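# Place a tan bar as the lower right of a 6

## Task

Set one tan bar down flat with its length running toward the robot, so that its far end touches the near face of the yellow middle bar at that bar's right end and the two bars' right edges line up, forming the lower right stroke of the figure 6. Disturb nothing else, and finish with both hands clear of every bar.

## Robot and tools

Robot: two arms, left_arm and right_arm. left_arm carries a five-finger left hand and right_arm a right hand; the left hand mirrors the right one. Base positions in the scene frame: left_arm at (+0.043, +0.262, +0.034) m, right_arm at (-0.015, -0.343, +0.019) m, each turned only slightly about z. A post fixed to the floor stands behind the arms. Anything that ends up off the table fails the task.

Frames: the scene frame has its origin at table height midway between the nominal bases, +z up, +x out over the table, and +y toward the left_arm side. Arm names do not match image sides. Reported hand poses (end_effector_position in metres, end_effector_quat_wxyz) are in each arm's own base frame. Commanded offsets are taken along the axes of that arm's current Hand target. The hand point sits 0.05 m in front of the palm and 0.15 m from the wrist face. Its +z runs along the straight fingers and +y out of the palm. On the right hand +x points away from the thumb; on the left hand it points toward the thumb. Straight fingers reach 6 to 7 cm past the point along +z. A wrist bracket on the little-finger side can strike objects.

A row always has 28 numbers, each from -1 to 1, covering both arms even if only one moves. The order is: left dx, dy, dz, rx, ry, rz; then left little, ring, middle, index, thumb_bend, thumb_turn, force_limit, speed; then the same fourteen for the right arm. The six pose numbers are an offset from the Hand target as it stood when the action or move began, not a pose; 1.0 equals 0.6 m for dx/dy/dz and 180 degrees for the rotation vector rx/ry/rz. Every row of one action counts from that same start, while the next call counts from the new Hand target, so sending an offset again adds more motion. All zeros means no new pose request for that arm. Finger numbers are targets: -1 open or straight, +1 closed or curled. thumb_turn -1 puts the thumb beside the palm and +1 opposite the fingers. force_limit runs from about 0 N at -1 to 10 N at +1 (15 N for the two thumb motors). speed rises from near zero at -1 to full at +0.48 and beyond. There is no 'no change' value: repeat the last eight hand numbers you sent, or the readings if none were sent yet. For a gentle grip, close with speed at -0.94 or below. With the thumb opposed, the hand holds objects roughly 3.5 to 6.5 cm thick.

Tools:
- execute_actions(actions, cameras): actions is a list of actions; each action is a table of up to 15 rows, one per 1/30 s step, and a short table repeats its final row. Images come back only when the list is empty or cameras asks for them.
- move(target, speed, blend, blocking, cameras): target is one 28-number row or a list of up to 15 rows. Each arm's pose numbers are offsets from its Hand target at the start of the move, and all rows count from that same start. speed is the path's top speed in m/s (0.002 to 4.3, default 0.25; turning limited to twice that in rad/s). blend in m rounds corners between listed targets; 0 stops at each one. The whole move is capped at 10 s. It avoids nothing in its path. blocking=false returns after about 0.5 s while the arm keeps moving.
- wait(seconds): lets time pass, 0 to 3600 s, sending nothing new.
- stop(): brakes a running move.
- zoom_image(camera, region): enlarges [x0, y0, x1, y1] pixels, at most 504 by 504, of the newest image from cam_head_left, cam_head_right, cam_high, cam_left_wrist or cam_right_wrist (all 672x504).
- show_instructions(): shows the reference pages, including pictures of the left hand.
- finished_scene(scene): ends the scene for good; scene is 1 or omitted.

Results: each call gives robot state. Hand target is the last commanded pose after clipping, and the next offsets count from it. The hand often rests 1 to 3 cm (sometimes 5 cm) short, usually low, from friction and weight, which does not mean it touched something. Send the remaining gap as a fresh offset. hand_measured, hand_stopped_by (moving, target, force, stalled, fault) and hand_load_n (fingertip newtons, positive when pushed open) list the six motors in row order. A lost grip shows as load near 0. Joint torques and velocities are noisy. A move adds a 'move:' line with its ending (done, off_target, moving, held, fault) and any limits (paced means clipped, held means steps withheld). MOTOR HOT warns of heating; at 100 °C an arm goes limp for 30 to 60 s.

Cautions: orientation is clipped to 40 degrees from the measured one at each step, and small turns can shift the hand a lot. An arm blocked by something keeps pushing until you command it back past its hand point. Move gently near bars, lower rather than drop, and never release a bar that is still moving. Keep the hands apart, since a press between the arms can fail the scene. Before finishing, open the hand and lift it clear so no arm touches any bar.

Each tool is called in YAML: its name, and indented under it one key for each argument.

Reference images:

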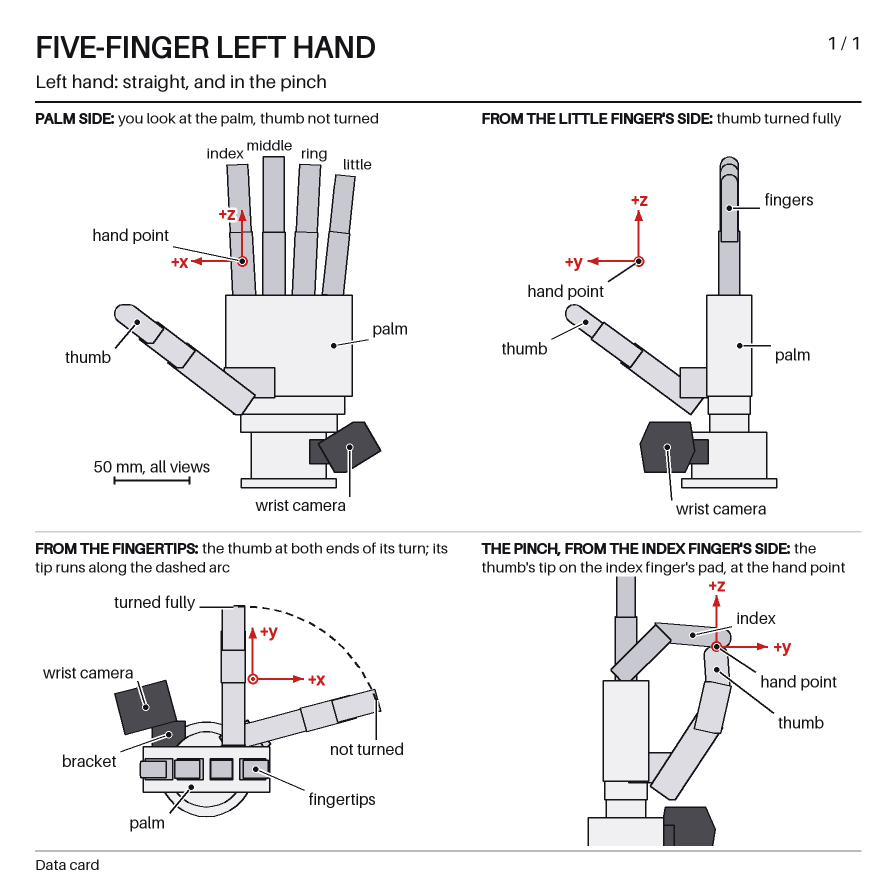

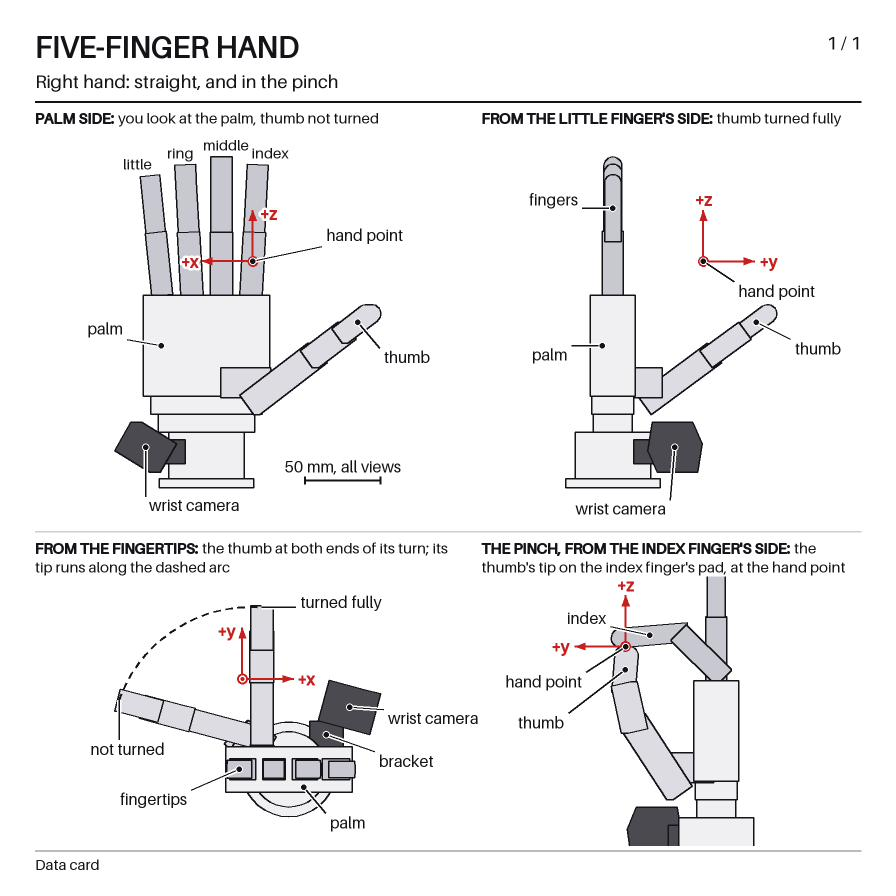

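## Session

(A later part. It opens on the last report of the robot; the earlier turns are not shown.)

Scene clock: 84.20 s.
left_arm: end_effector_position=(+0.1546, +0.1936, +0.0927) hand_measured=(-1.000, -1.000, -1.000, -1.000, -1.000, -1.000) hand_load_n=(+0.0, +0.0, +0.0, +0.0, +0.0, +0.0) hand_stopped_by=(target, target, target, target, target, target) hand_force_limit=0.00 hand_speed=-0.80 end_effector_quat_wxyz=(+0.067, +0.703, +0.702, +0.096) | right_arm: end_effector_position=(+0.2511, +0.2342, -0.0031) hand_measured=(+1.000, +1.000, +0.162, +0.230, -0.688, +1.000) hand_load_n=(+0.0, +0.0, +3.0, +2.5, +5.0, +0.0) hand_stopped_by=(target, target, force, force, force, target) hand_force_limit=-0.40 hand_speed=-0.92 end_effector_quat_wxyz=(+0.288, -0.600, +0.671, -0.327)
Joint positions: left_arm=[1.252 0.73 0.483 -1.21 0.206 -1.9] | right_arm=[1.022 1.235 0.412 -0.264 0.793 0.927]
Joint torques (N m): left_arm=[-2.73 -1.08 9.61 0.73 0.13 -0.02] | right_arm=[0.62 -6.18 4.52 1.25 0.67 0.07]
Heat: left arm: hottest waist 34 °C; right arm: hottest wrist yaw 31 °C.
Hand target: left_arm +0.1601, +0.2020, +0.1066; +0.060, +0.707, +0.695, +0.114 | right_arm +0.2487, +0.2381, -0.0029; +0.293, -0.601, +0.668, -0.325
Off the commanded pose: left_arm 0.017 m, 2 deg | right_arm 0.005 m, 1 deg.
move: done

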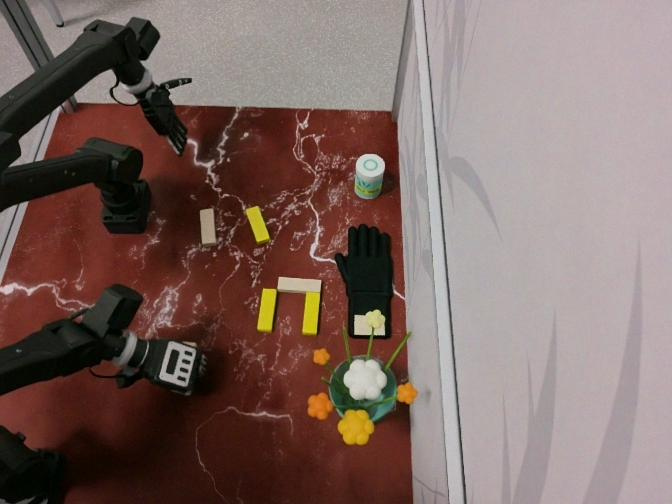

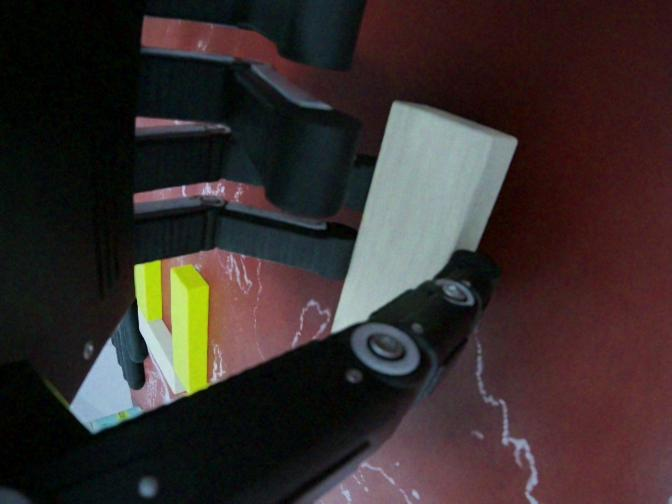

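move:
  target:
    - [0,0,0,0,0,0,-1,-1,-1,-1,-1,-1,0,-0.8, 0,0,0,0,0,0,1,1,0.3,0.36,-0.5,1,0.1,-0.94]
    - [0,0,0,0,0,0,-1,-1,-1,-1,-1,-1,0,-0.8, 0,-0.07,-0.055,0,0,0,1,1,0.3,0.36,-0.5,1,0.1,-0.94]
  speed: 0.06
  cameras: ["cam_high","cam_head_left","cam_right_wrist"]

zoom_image:
  camera: "cam_high"
  region: [140, 310, 240, 400]

Scene clock: 86.97 s.
left_arm: end_effector_position=(+0.1546, +0.1936, +0.0927) hand_measured=(-1.000, -1.000, -1.000, -1.000, -1.000, -1.000) hand_load_n=(+0.0, +0.0, +0.0, +0.0, +0.0, +0.0) hand_stopped_by=(target, target, target, target, target, target) hand_force_limit=0.00 hand_speed=-0.80 end_effector_quat_wxyz=(+0.067, +0.703, +0.702, +0.096) | right_arm: end_effector_position=(+0.2393, +0.2148, +0.0255) hand_measured=(+1.000, +1.000, +0.190, +0.264, -0.682, +1.000) hand_load_n=(+0.0, +0.0, +4.5, +6.0, +10.5, +1.5) hand_stopped_by=(target, target, force, force, force, target) hand_force_limit=0.10 hand_speed=-0.94 end_effector_quat_wxyz=(+0.264, -0.611, +0.667, -0.334)
Joint positions: left_arm=[1.252 0.73 0.483 -1.21 0.206 -1.9] | right_arm=[1.022 1.095 0.437 -0.482 0.793 0.927]
Joint torques (N m): left_arm=[-2.67 -1.08 9.66 0.75 0.12 -0.02] | right_arm=[0.62 -6.59 8.81 0.5 0.65 0.05]
Heat: left arm: hottest waist 34 °C; right arm: hottest wrist yaw 31 °C.
Hand target: left_arm +0.1601, +0.2020, +0.1066; +0.060, +0.707, +0.695, +0.114 | right_arm +0.2486, +0.2381, +0.0505; +0.293, -0.601, +0.668, -0.325
Off the commanded pose: left_arm 0.017 m, 2 deg | right_arm 0.035 m, 4 deg.
move: off_target (right_arm)
Images, in order (width x height): cam_head_left 672x504, cam_high 672x504, cam_right_wrist 672x504.

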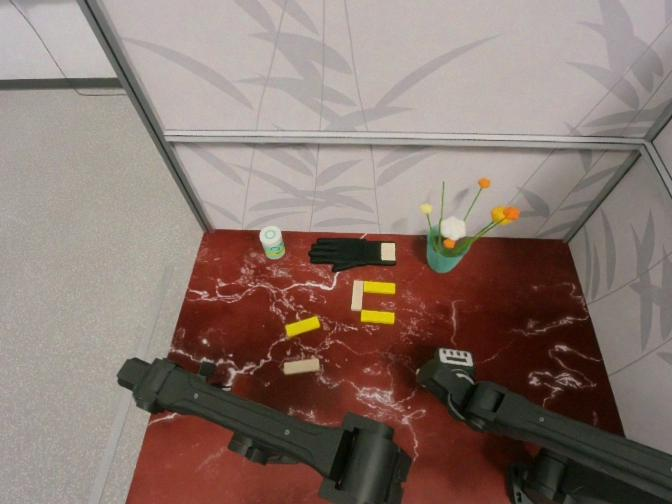

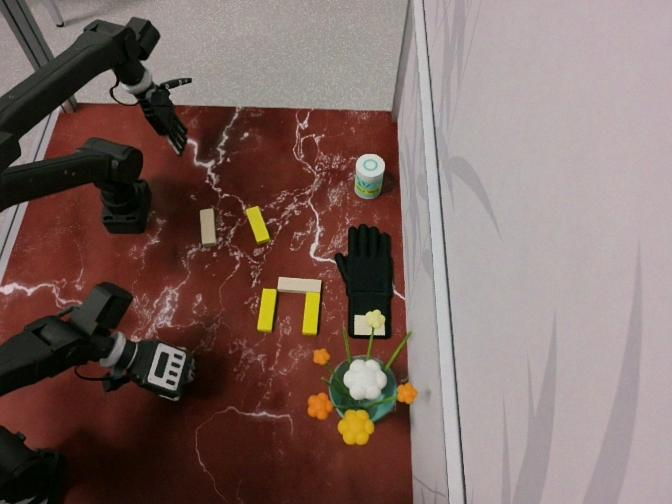

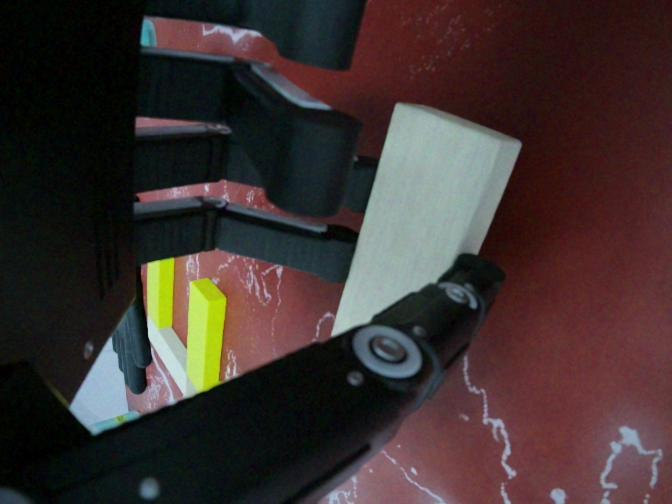

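Scaled by 5.040.

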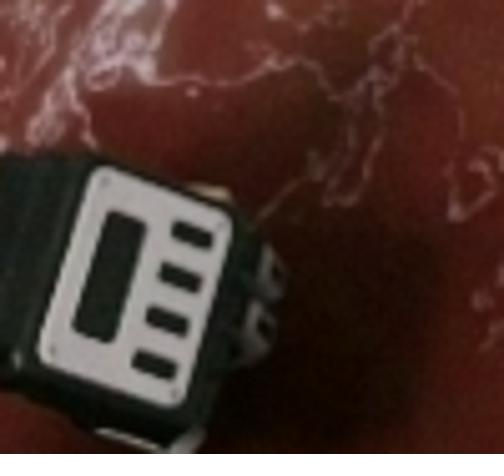

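move:
  target:
    - [0,0,0,0,0,0,-1,-1,-1,-1,-1,-1,0,-0.8, 0,-0.08,-0.06,0,0,0,1,1,0.3,0.36,-0.5,1,0.1,-0.94]
    - [0,0,0,0,0,0,-1,-1,-1,-1,-1,-1,0,-0.8, -0.111,-0.150,-0.023,0,-0.4255,-0.333,1,1,0.3,0.36,-0.5,1,0.1,-0.94]
  speed: 0.18
  blend: [0.02,0]
  cameras: ["all"]

zoom_image:
  camera: "cam_high"
  region: [140, 260, 340, 400]

Scene clock: 95.07 s.
left_arm: end_effector_position=(+0.1546, +0.1936, +0.0927) hand_measured=(-1.000, -1.000, -1.000, -1.000, -1.000, -1.000) hand_load_n=(+0.0, +0.0, +0.0, +0.0, +0.0, +0.0) hand_stopped_by=(target, target, target, target, target, target) hand_force_limit=0.00 hand_speed=-0.80 end_effector_quat_wxyz=(+0.067, +0.703, +0.702, +0.096) | right_arm: end_effector_position=(+0.2775, +0.2932, +0.1110) hand_measured=(+1.000, +1.000, +0.190, +0.264, -0.682, +1.000) hand_load_n=(+0.0, +0.0, +5.0, +6.5, +10.5, +1.5) hand_stopped_by=(target, target, force, force, force, target) hand_force_limit=0.10 hand_speed=-0.94 end_effector_quat_wxyz=(-0.427, +0.904, +0.001, -0.024)
Joint positions: left_arm=[1.252 0.73 0.483 -1.21 0.206 -1.9] | right_arm=[0.522 1.307 0.848 -0.612 -0.762 -0.848]
Joint torques (N m): left_arm=[-2.73 -1.14 9.66 0.73 0.12 -0.02] | right_arm=[-1.14 -9.05 10.02 0.59 -0.66 -0.17]
Heat: left arm: hottest waist 34 °C; right arm: hottest wrist yaw 31 °C.
Hand target: left_arm +0.1601, +0.2020, +0.1066; +0.060, +0.707, +0.695, +0.114 | right_arm +0.2999, +0.2996, +0.1299; -0.438, +0.899, +0.010, -0.005
Off the commanded pose: left_arm 0.017 m, 2 deg | right_arm 0.030 m, 3 deg.
move: off_target (right_arm)

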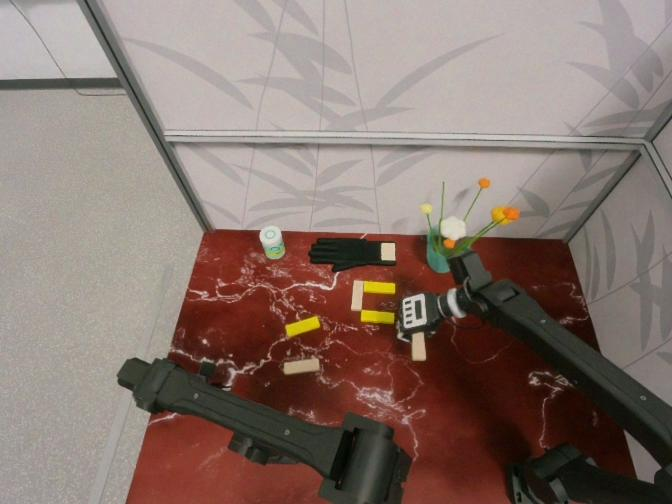

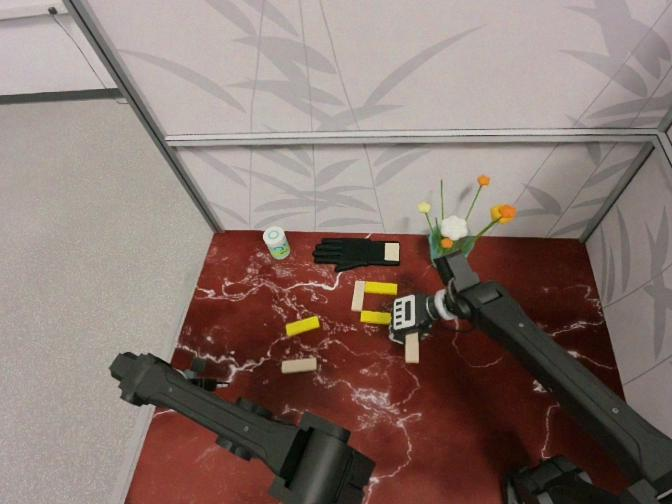

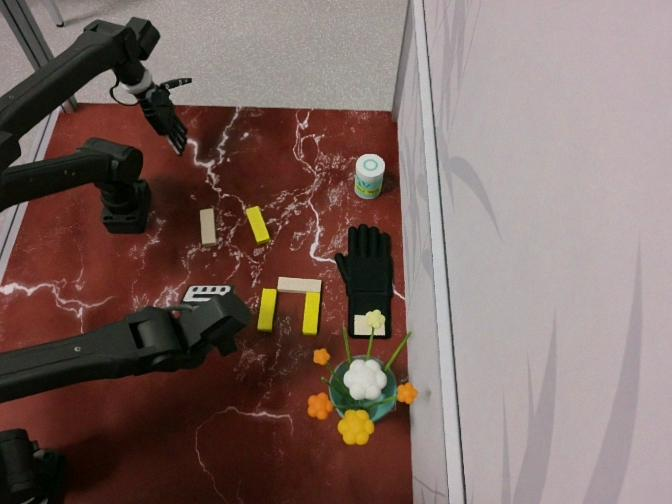

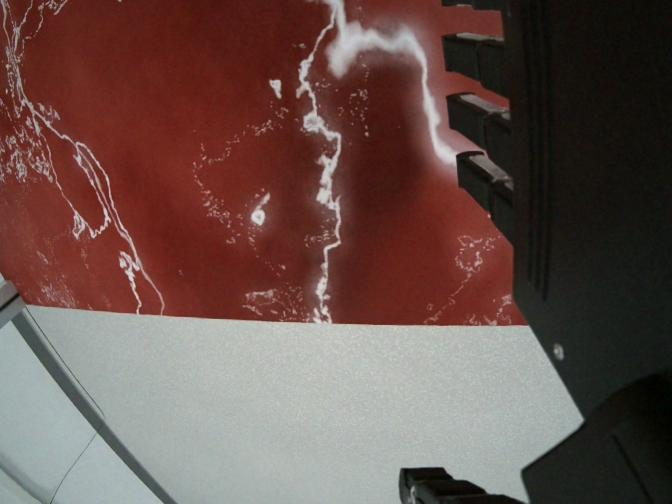

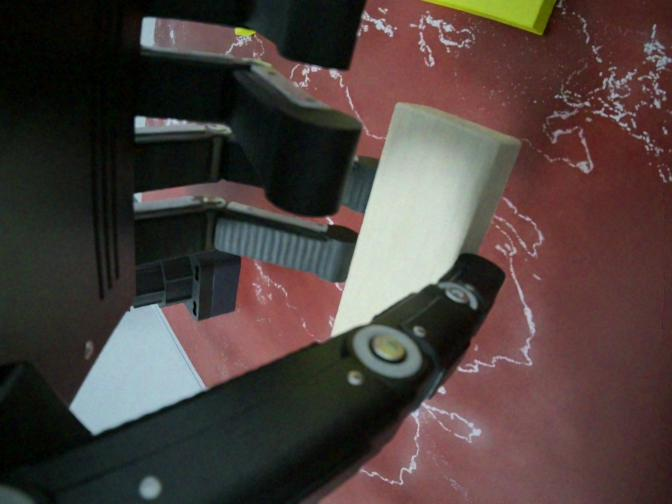

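Scaled by 2.520.

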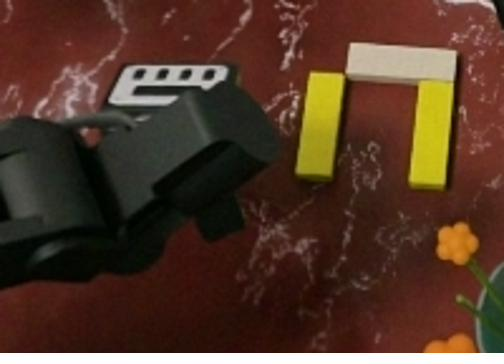

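move:
  target: [0,0,0,0,0,0,-1,-1,-1,-1,-1,-1,0,-0.8, -0.056,0.093,0.111,0,0,0,1,1,0.3,0.36,-0.5,1,0.1,-0.94]
  speed: 0.1
  cameras: ["cam_head_left","cam_head_right","cam_high","cam_right_wrist"]

zoom_image:
  camera: "cam_head_left"
  region: [320, 260, 480, 400]

Scene clock: 98.37 s.
left_arm: end_effector_position=(+0.1546, +0.1936, +0.0927) hand_measured=(-1.000, -1.000, -1.000, -1.000, -1.000, -1.000) hand_load_n=(+0.0, +0.0, +0.0, +0.5, +0.0, +0.0) hand_stopped_by=(target, target, target, target, target, target) hand_force_limit=0.00 hand_speed=-0.80 end_effector_quat_wxyz=(+0.067, +0.703, +0.702, +0.096) | right_arm: end_effector_position=(+0.2670, +0.3118, +0.0466) hand_measured=(+1.000, +1.000, +0.190, +0.264, -0.682, +1.000) hand_load_n=(+0.0, +0.0, +4.5, +6.5, +10.5, +1.5) hand_stopped_by=(target, target, force, force, force, target) hand_force_limit=0.10 hand_speed=-0.94 end_effector_quat_wxyz=(-0.435, +0.900, +0.010, -0.005)
Joint positions: left_arm=[1.252 0.73 0.483 -1.21 0.206 -1.9] | right_arm=[0.583 1.39 0.713 -0.302 -0.725 -0.779]
Joint torques (N m): left_arm=[-2.73 -1.08 9.65 0.69 0.13 -0.02] | right_arm=[0.62 -9.52 5.31 2.17 -0.17 0.07]
Heat: left arm: hottest waist 34 °C; right arm: hottest wrist yaw 31 °C.
Hand target: left_arm +0.1601, +0.2020, +0.1066; +0.060, +0.707, +0.695, +0.114 | right_arm +0.2659, +0.3170, +0.0449; -0.438, +0.899, +0.010, -0.005
Off the commanded pose: left_arm 0.017 m, 2 deg | right_arm 0.006 m, 0 deg.
move: done

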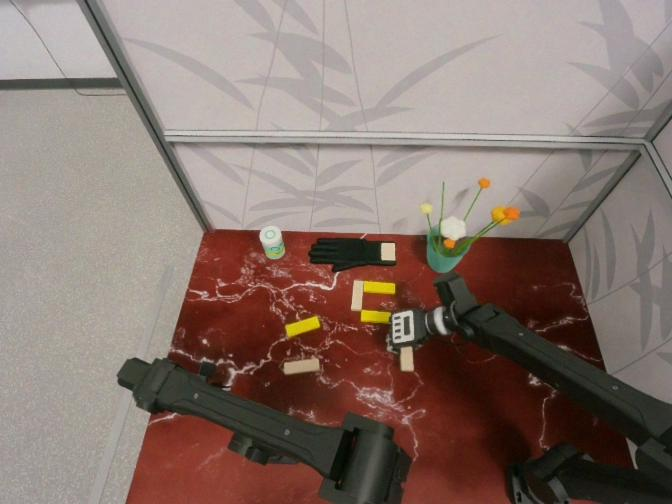

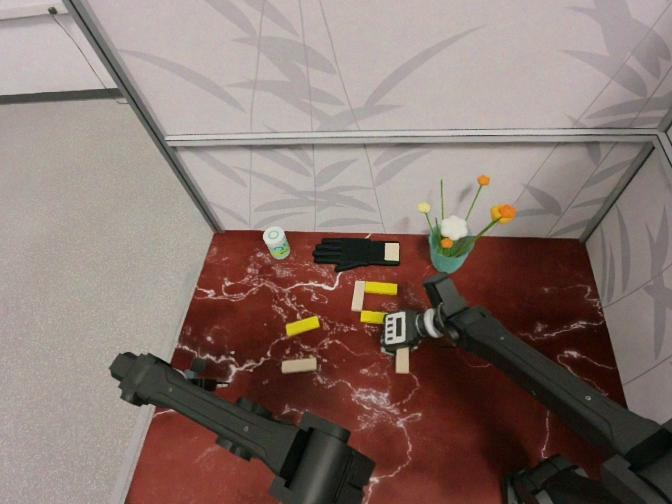

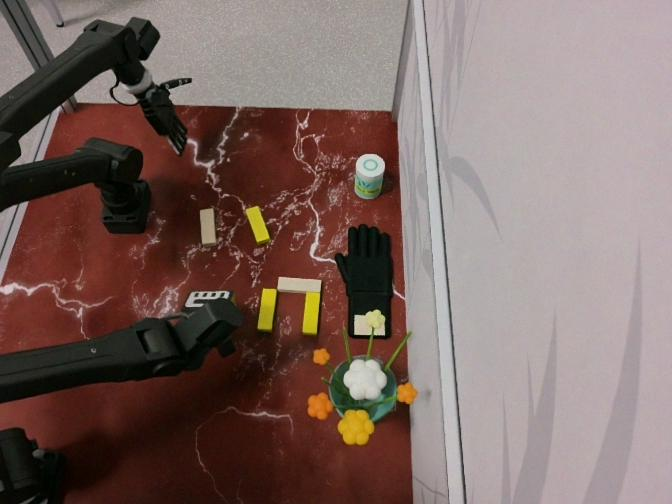

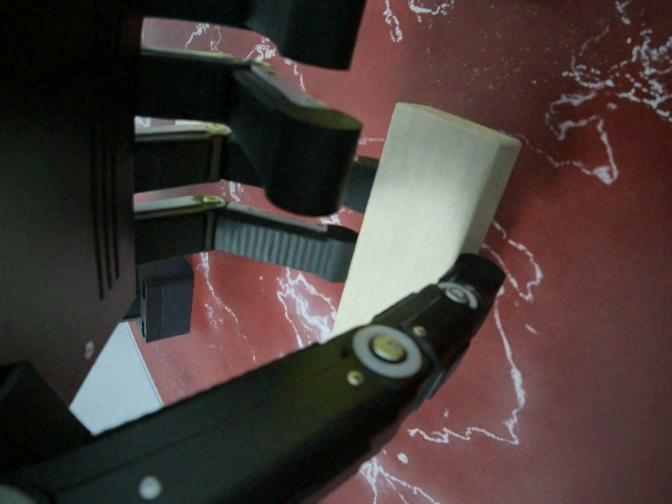

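Scaled by 3.150.

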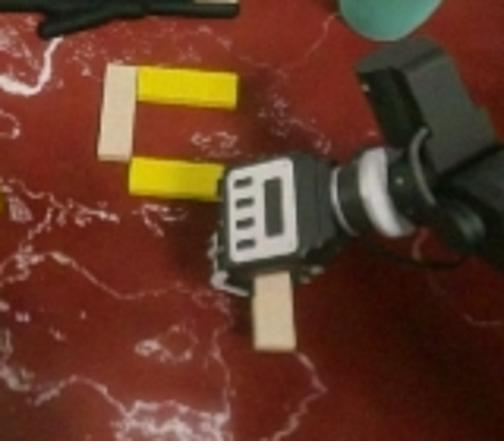

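move:
  target: [0,0,0,0,0,0,-1,-1,-1,-1,-1,-1,0,-0.8, 0.034,-0.009,0.0445,0,0,0,1,1,0.3,0.36,-0.5,1,0.1,-0.94]
  speed: 0.08
  cameras: ["cam_head_left","cam_head_right","cam_high","cam_right_wrist"]

zoom_image:
  camera: "cam_head_left"
  region: [320, 260, 480, 400]

zoom_image:
  camera: "cam_high"
  region: [160, 240, 340, 380]

Scene clock: 100.97 s.
left_arm: end_effector_position=(+0.1546, +0.1936, +0.0927) hand_measured=(-1.000, -1.000, -1.000, -1.000, -1.000, -1.000) hand_load_n=(+0.0, +0.0, +0.0, +0.0, +0.0, +0.0) hand_stopped_by=(target, target, target, target, target, target) hand_force_limit=0.00 hand_speed=-0.80 end_effector_quat_wxyz=(+0.067, +0.703, +0.702, +0.096) | right_arm: end_effector_position=(+0.2681, +0.3214, +0.0180) hand_measured=(+1.000, +1.000, +0.190, +0.264, -0.682, +1.000) hand_load_n=(+0.0, +0.5, +4.5, +6.0, +10.5, +1.5) hand_stopped_by=(target, target, force, force, force, target) hand_force_limit=0.10 hand_speed=-0.94 end_effector_quat_wxyz=(-0.423, +0.906, +0.000, -0.022)
Joint positions: left_arm=[1.252 0.73 0.483 -1.21 0.206 -1.9] | right_arm=[0.603 1.487 0.725 -0.248 -0.713 -0.753]
Joint torques (N m): left_arm=[-2.73 -0.97 9.66 0.7 0.13 -0.01] | right_arm=[0.62 -10.52 8.38 2.1 -0.18 0.08]
Heat: left arm: hottest waist 34 °C; right arm: hottest wrist yaw 31 °C.
Hand target: left_arm +0.1601, +0.2020, +0.1066; +0.060, +0.707, +0.695, +0.114 | right_arm +0.2858, +0.3418, +0.0328; -0.438, +0.899, +0.010, -0.005
Off the commanded pose: left_arm 0.017 m, 2 deg | right_arm 0.031 m, 3 deg.
move: off_target (right_arm)

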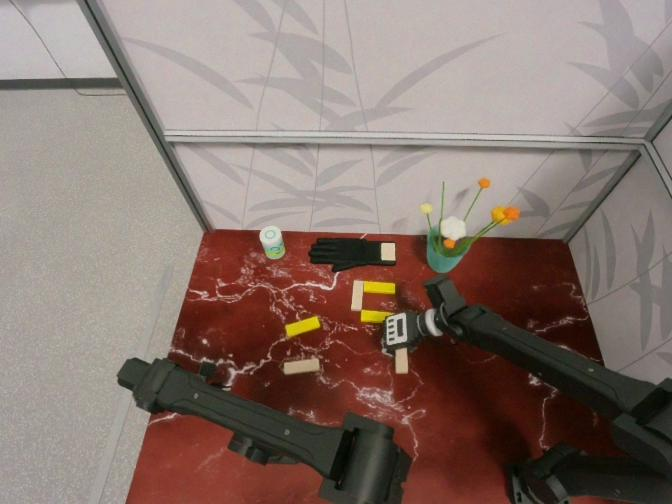

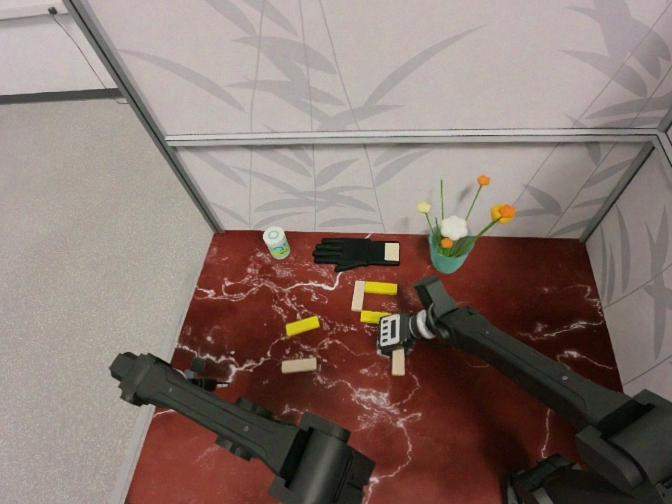

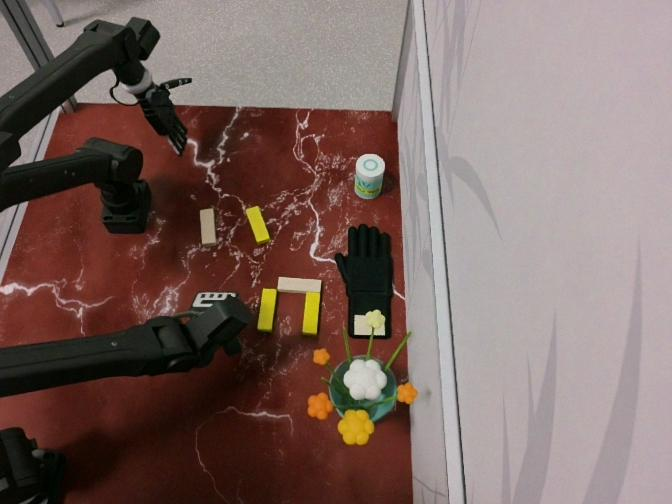

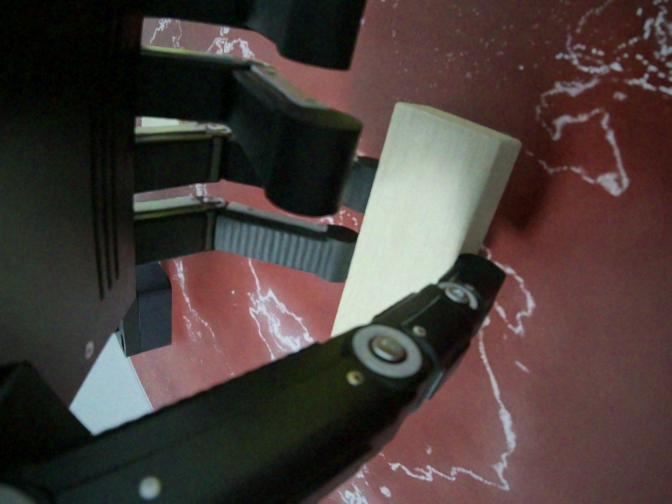

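Scaled by 3.150.

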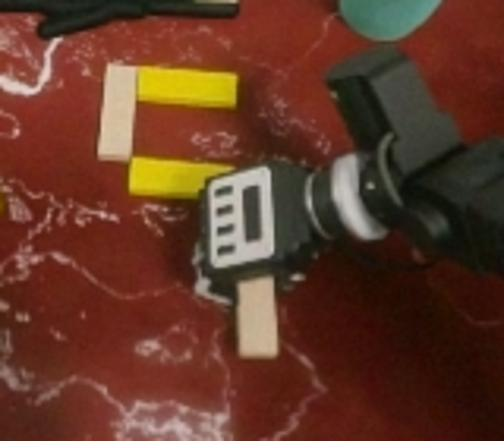

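Scaled by 2.800.

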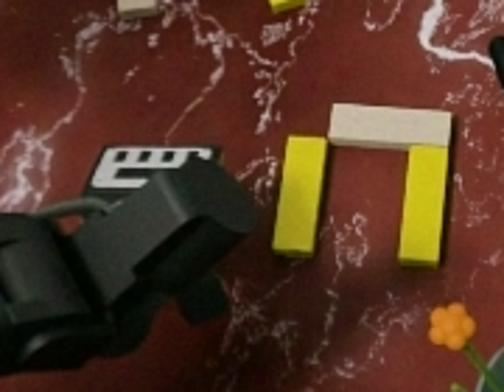

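move:
  target: [0,0,0,0,0,0,-1,-1,-1,-1,-1,-1,0,-0.8, -0.0153,-0.035,0.045,0,0,0,1,1,0.3,0.36,-0.5,1,0.1,-0.94]
  speed: 0.08
  cameras: ["cam_head_left","cam_head_right","cam_high","cam_right_wrist"]

zoom_image:
  camera: "cam_head_left"
  region: [340, 280, 440, 380]

zoom_image:
  camera: "cam_head_right"
  region: [340, 280, 440, 380]

Scene clock: 104.63 s.
left_arm: end_effector_position=(+0.1546, +0.1936, +0.0927) hand_measured=(-1.000, -1.000, -1.000, -1.000, -1.000, -1.000) hand_load_n=(+0.0, +0.0, +0.0, +0.0, +0.0, +0.0) hand_stopped_by=(target, target, target, target, target, target) hand_force_limit=0.00 hand_speed=-0.80 end_effector_quat_wxyz=(+0.067, +0.703, +0.702, +0.096) | right_arm: end_effector_position=(+0.2545, +0.3565, +0.0172) hand_measured=(+1.000, +1.000, +0.190, +0.264, -0.682, +1.000) hand_load_n=(+0.0, +0.0, +4.5, +6.5, +10.5, +1.5) hand_stopped_by=(target, target, force, force, force, target) hand_force_limit=0.10 hand_speed=-0.94 end_effector_quat_wxyz=(-0.421, +0.907, +0.006, -0.024)
Joint positions: left_arm=[1.252 0.73 0.483 -1.21 0.206 -1.9] | right_arm=[0.7 1.513 0.747 -0.19 -0.662 -0.667]
Joint torques (N m): left_arm=[-2.73 -1.14 9.62 0.7 0.13 -0.02] | right_arm=[0.26 -10.87 8.55 2.24 -0.13 0.08]
Heat: left arm: hottest waist 34 °C; right arm: hottest wrist yaw 31 °C.
Hand target: left_arm +0.1601, +0.2020, +0.1066; +0.060, +0.707, +0.695, +0.114 | right_arm +0.2759, +0.3758, +0.0327; -0.438, +0.899, +0.010, -0.005
Off the commanded pose: left_arm 0.017 m, 2 deg | right_arm 0.033 m, 3 deg.
move: off_target (right_arm)

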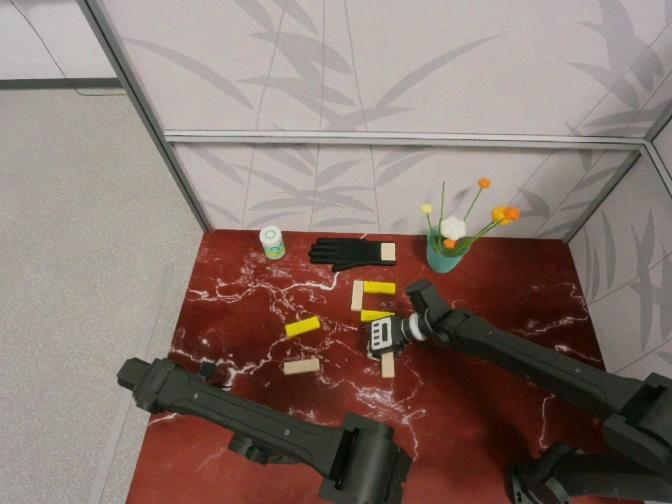

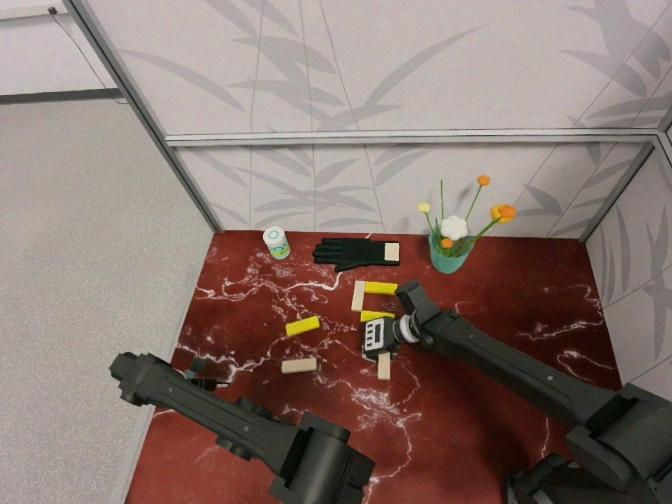

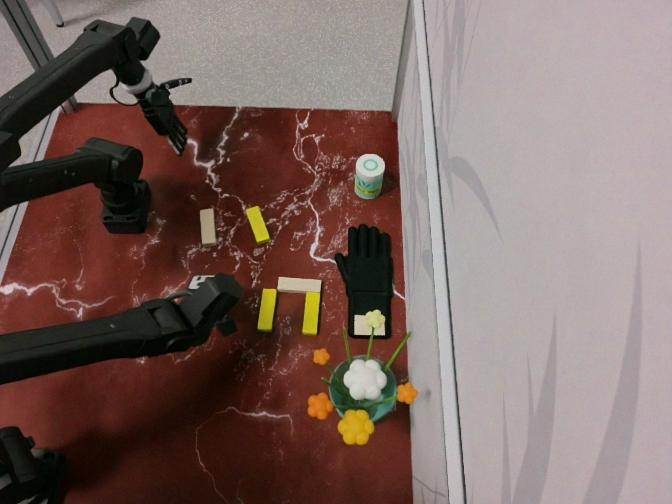

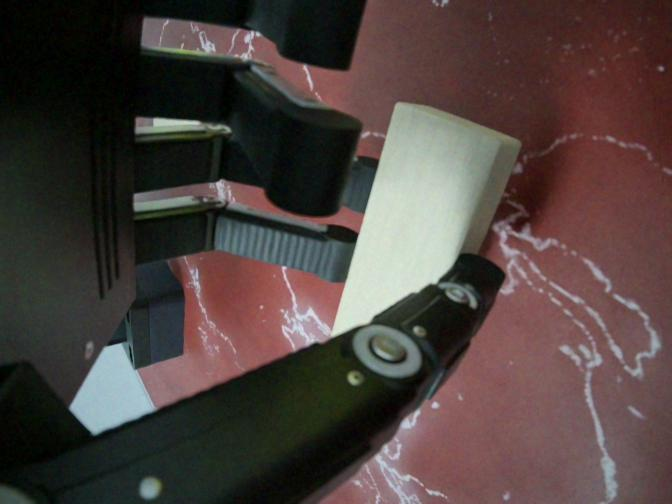

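Scaled by 5.040.

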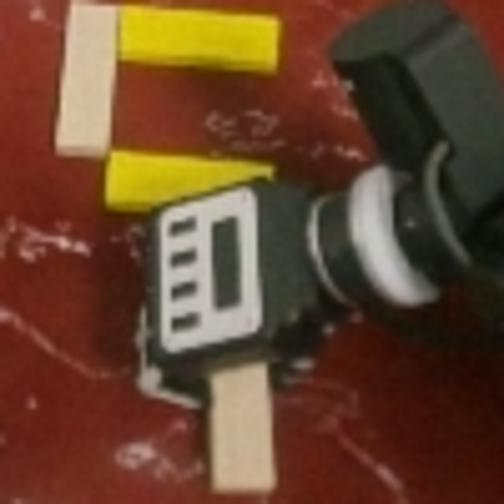

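Scaled by 5.040.

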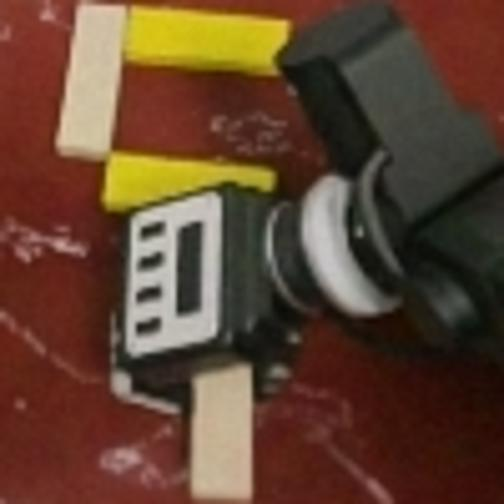

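move:
  target: [0,0,0,0,0,0,-1,-1,-1,-1,-1,-1,0,-0.8, 0.075,-0.002,0.003,0,0.0197,0.0154,1,1,0.3,0.36,-0.5,1,0.1,-0.94]
  speed: 0.08
  cameras: ["cam_head_left","cam_head_right","cam_high","cam_right_wrist"]

zoom_image:
  camera: "cam_head_left"
  region: [340, 280, 440, 380]

zoom_image:
  camera: "cam_head_right"
  region: [340, 280, 440, 380]

zoom_image:
  camera: "cam_high"
  region: [180, 240, 340, 360]

Scene clock: 108.23 s.
left_arm: end_effector_position=(+0.1546, +0.1936, +0.0927) hand_measured=(-1.000, -1.000, -1.000, -1.000, -1.000, -1.000) hand_load_n=(-0.5, +0.0, +0.0, +0.0, +0.0, +0.0) hand_stopped_by=(target, target, target, target, target, target) hand_force_limit=0.00 hand_speed=-0.80 end_effector_quat_wxyz=(+0.067, +0.703, +0.702, +0.096) | right_arm: end_effector_position=(+0.2972, +0.3622, +0.0175) hand_measured=(+1.000, +1.000, +0.190, +0.264, -0.682, +1.000) hand_load_n=(+0.0, +0.5, +5.0, +6.5, +10.5, +1.5) hand_stopped_by=(target, target, force, force, force, target) hand_force_limit=0.10 hand_speed=-0.94 end_effector_quat_wxyz=(-0.421, +0.906, -0.027, -0.007)
Joint positions: left_arm=[1.252 0.73 0.483 -1.21 0.206 -1.9] | right_arm=[0.653 1.577 0.823 -0.186 -0.646 -0.641]
Joint torques (N m): left_arm=[-2.73 -0.97 9.65 0.73 0.13 -0.03] | right_arm=[-1.03 -11.99 8.65 2.26 -0.12 0.08]
Heat: left arm: hottest waist 34 °C; right arm: hottest wrist yaw 31 °C.
Hand target: left_arm +0.1601, +0.2020, +0.1066; +0.060, +0.707, +0.695, +0.114 | right_arm +0.3208, +0.3789, +0.0325; -0.438, +0.898, -0.026, +0.012
Off the commanded pose: left_arm 0.017 m, 2 deg | right_arm 0.033 m, 3 deg.
move: off_target (right_arm)

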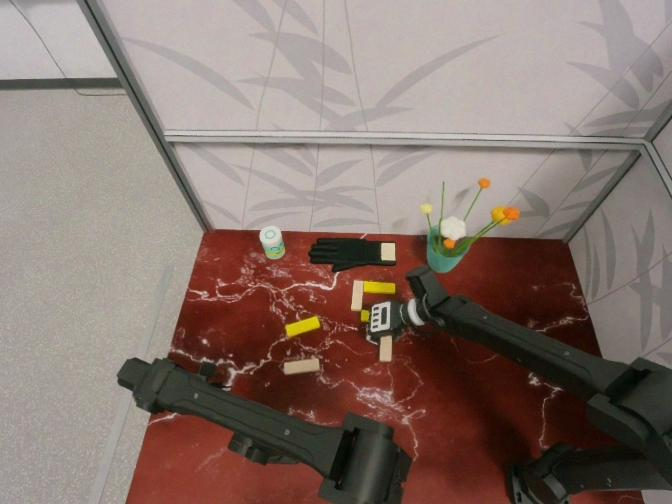

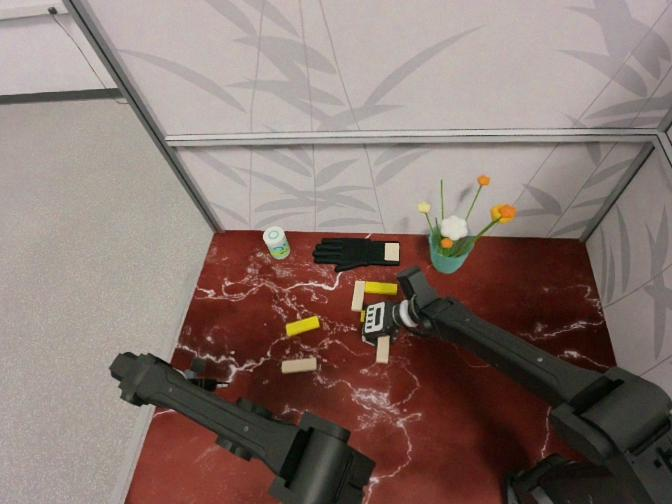

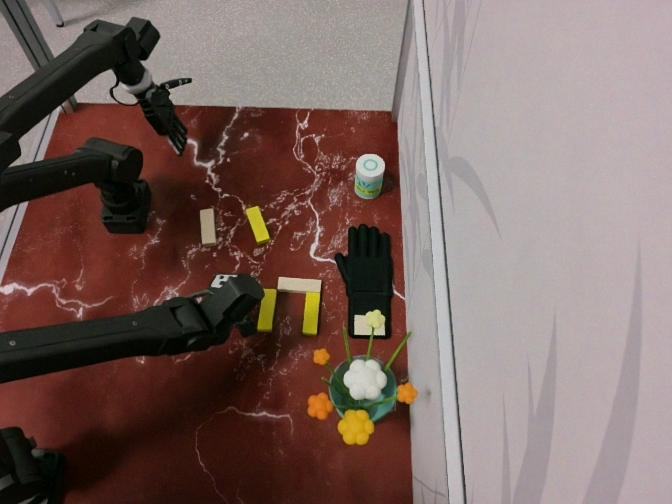

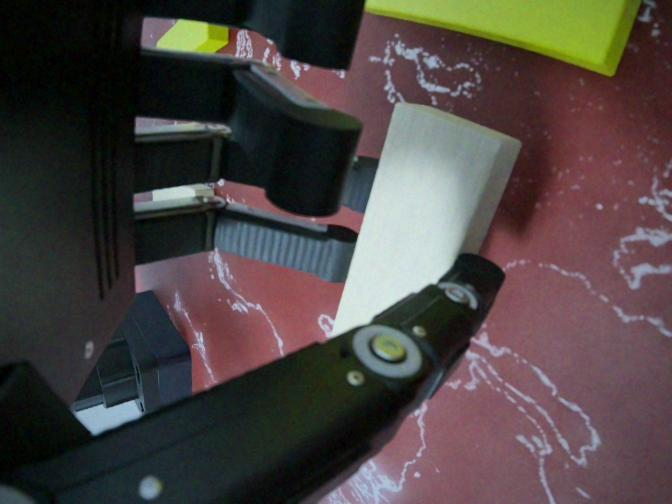

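Scaled by 5.040.

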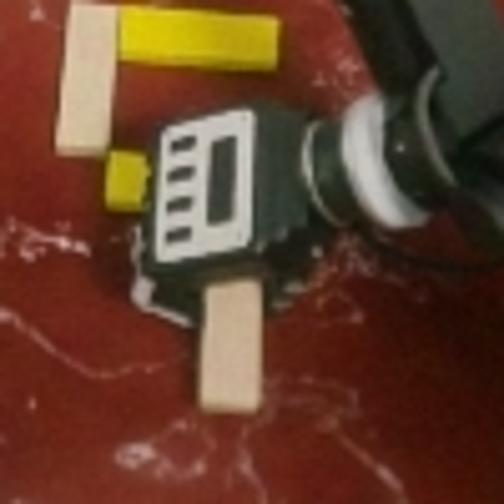

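Scaled by 5.040.

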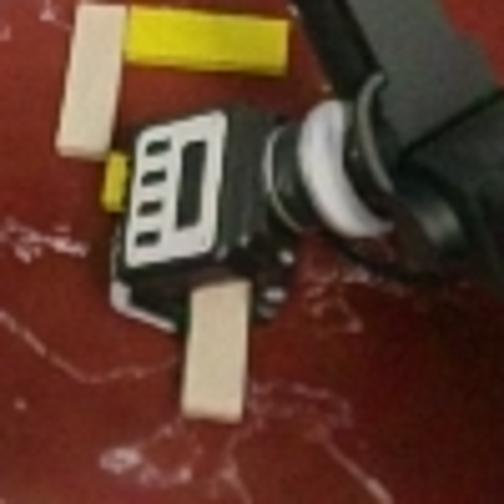

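Scaled by 3.150.

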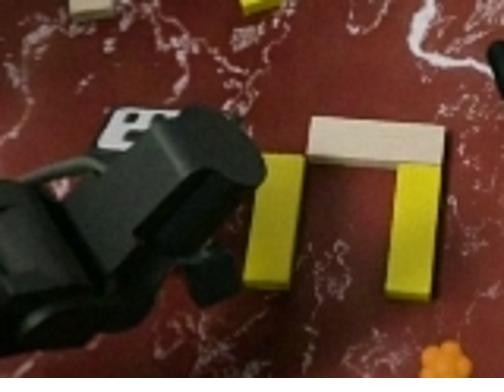

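zoom_image:
  camera: "cam_right_wrist"
  region: [340, 0, 672, 249]

zoom_image:
  camera: "cam_head_left"
  region: [350, 290, 420, 370]

Scaled by 1.518 from the camera's image (finer frame: 960x720).

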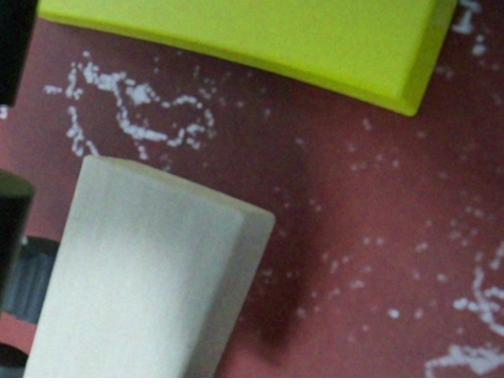

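Scaled by 6.300.

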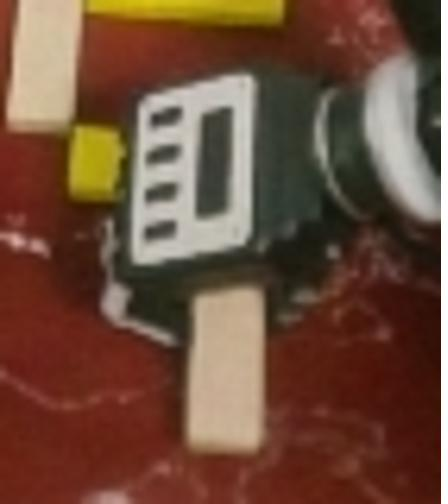

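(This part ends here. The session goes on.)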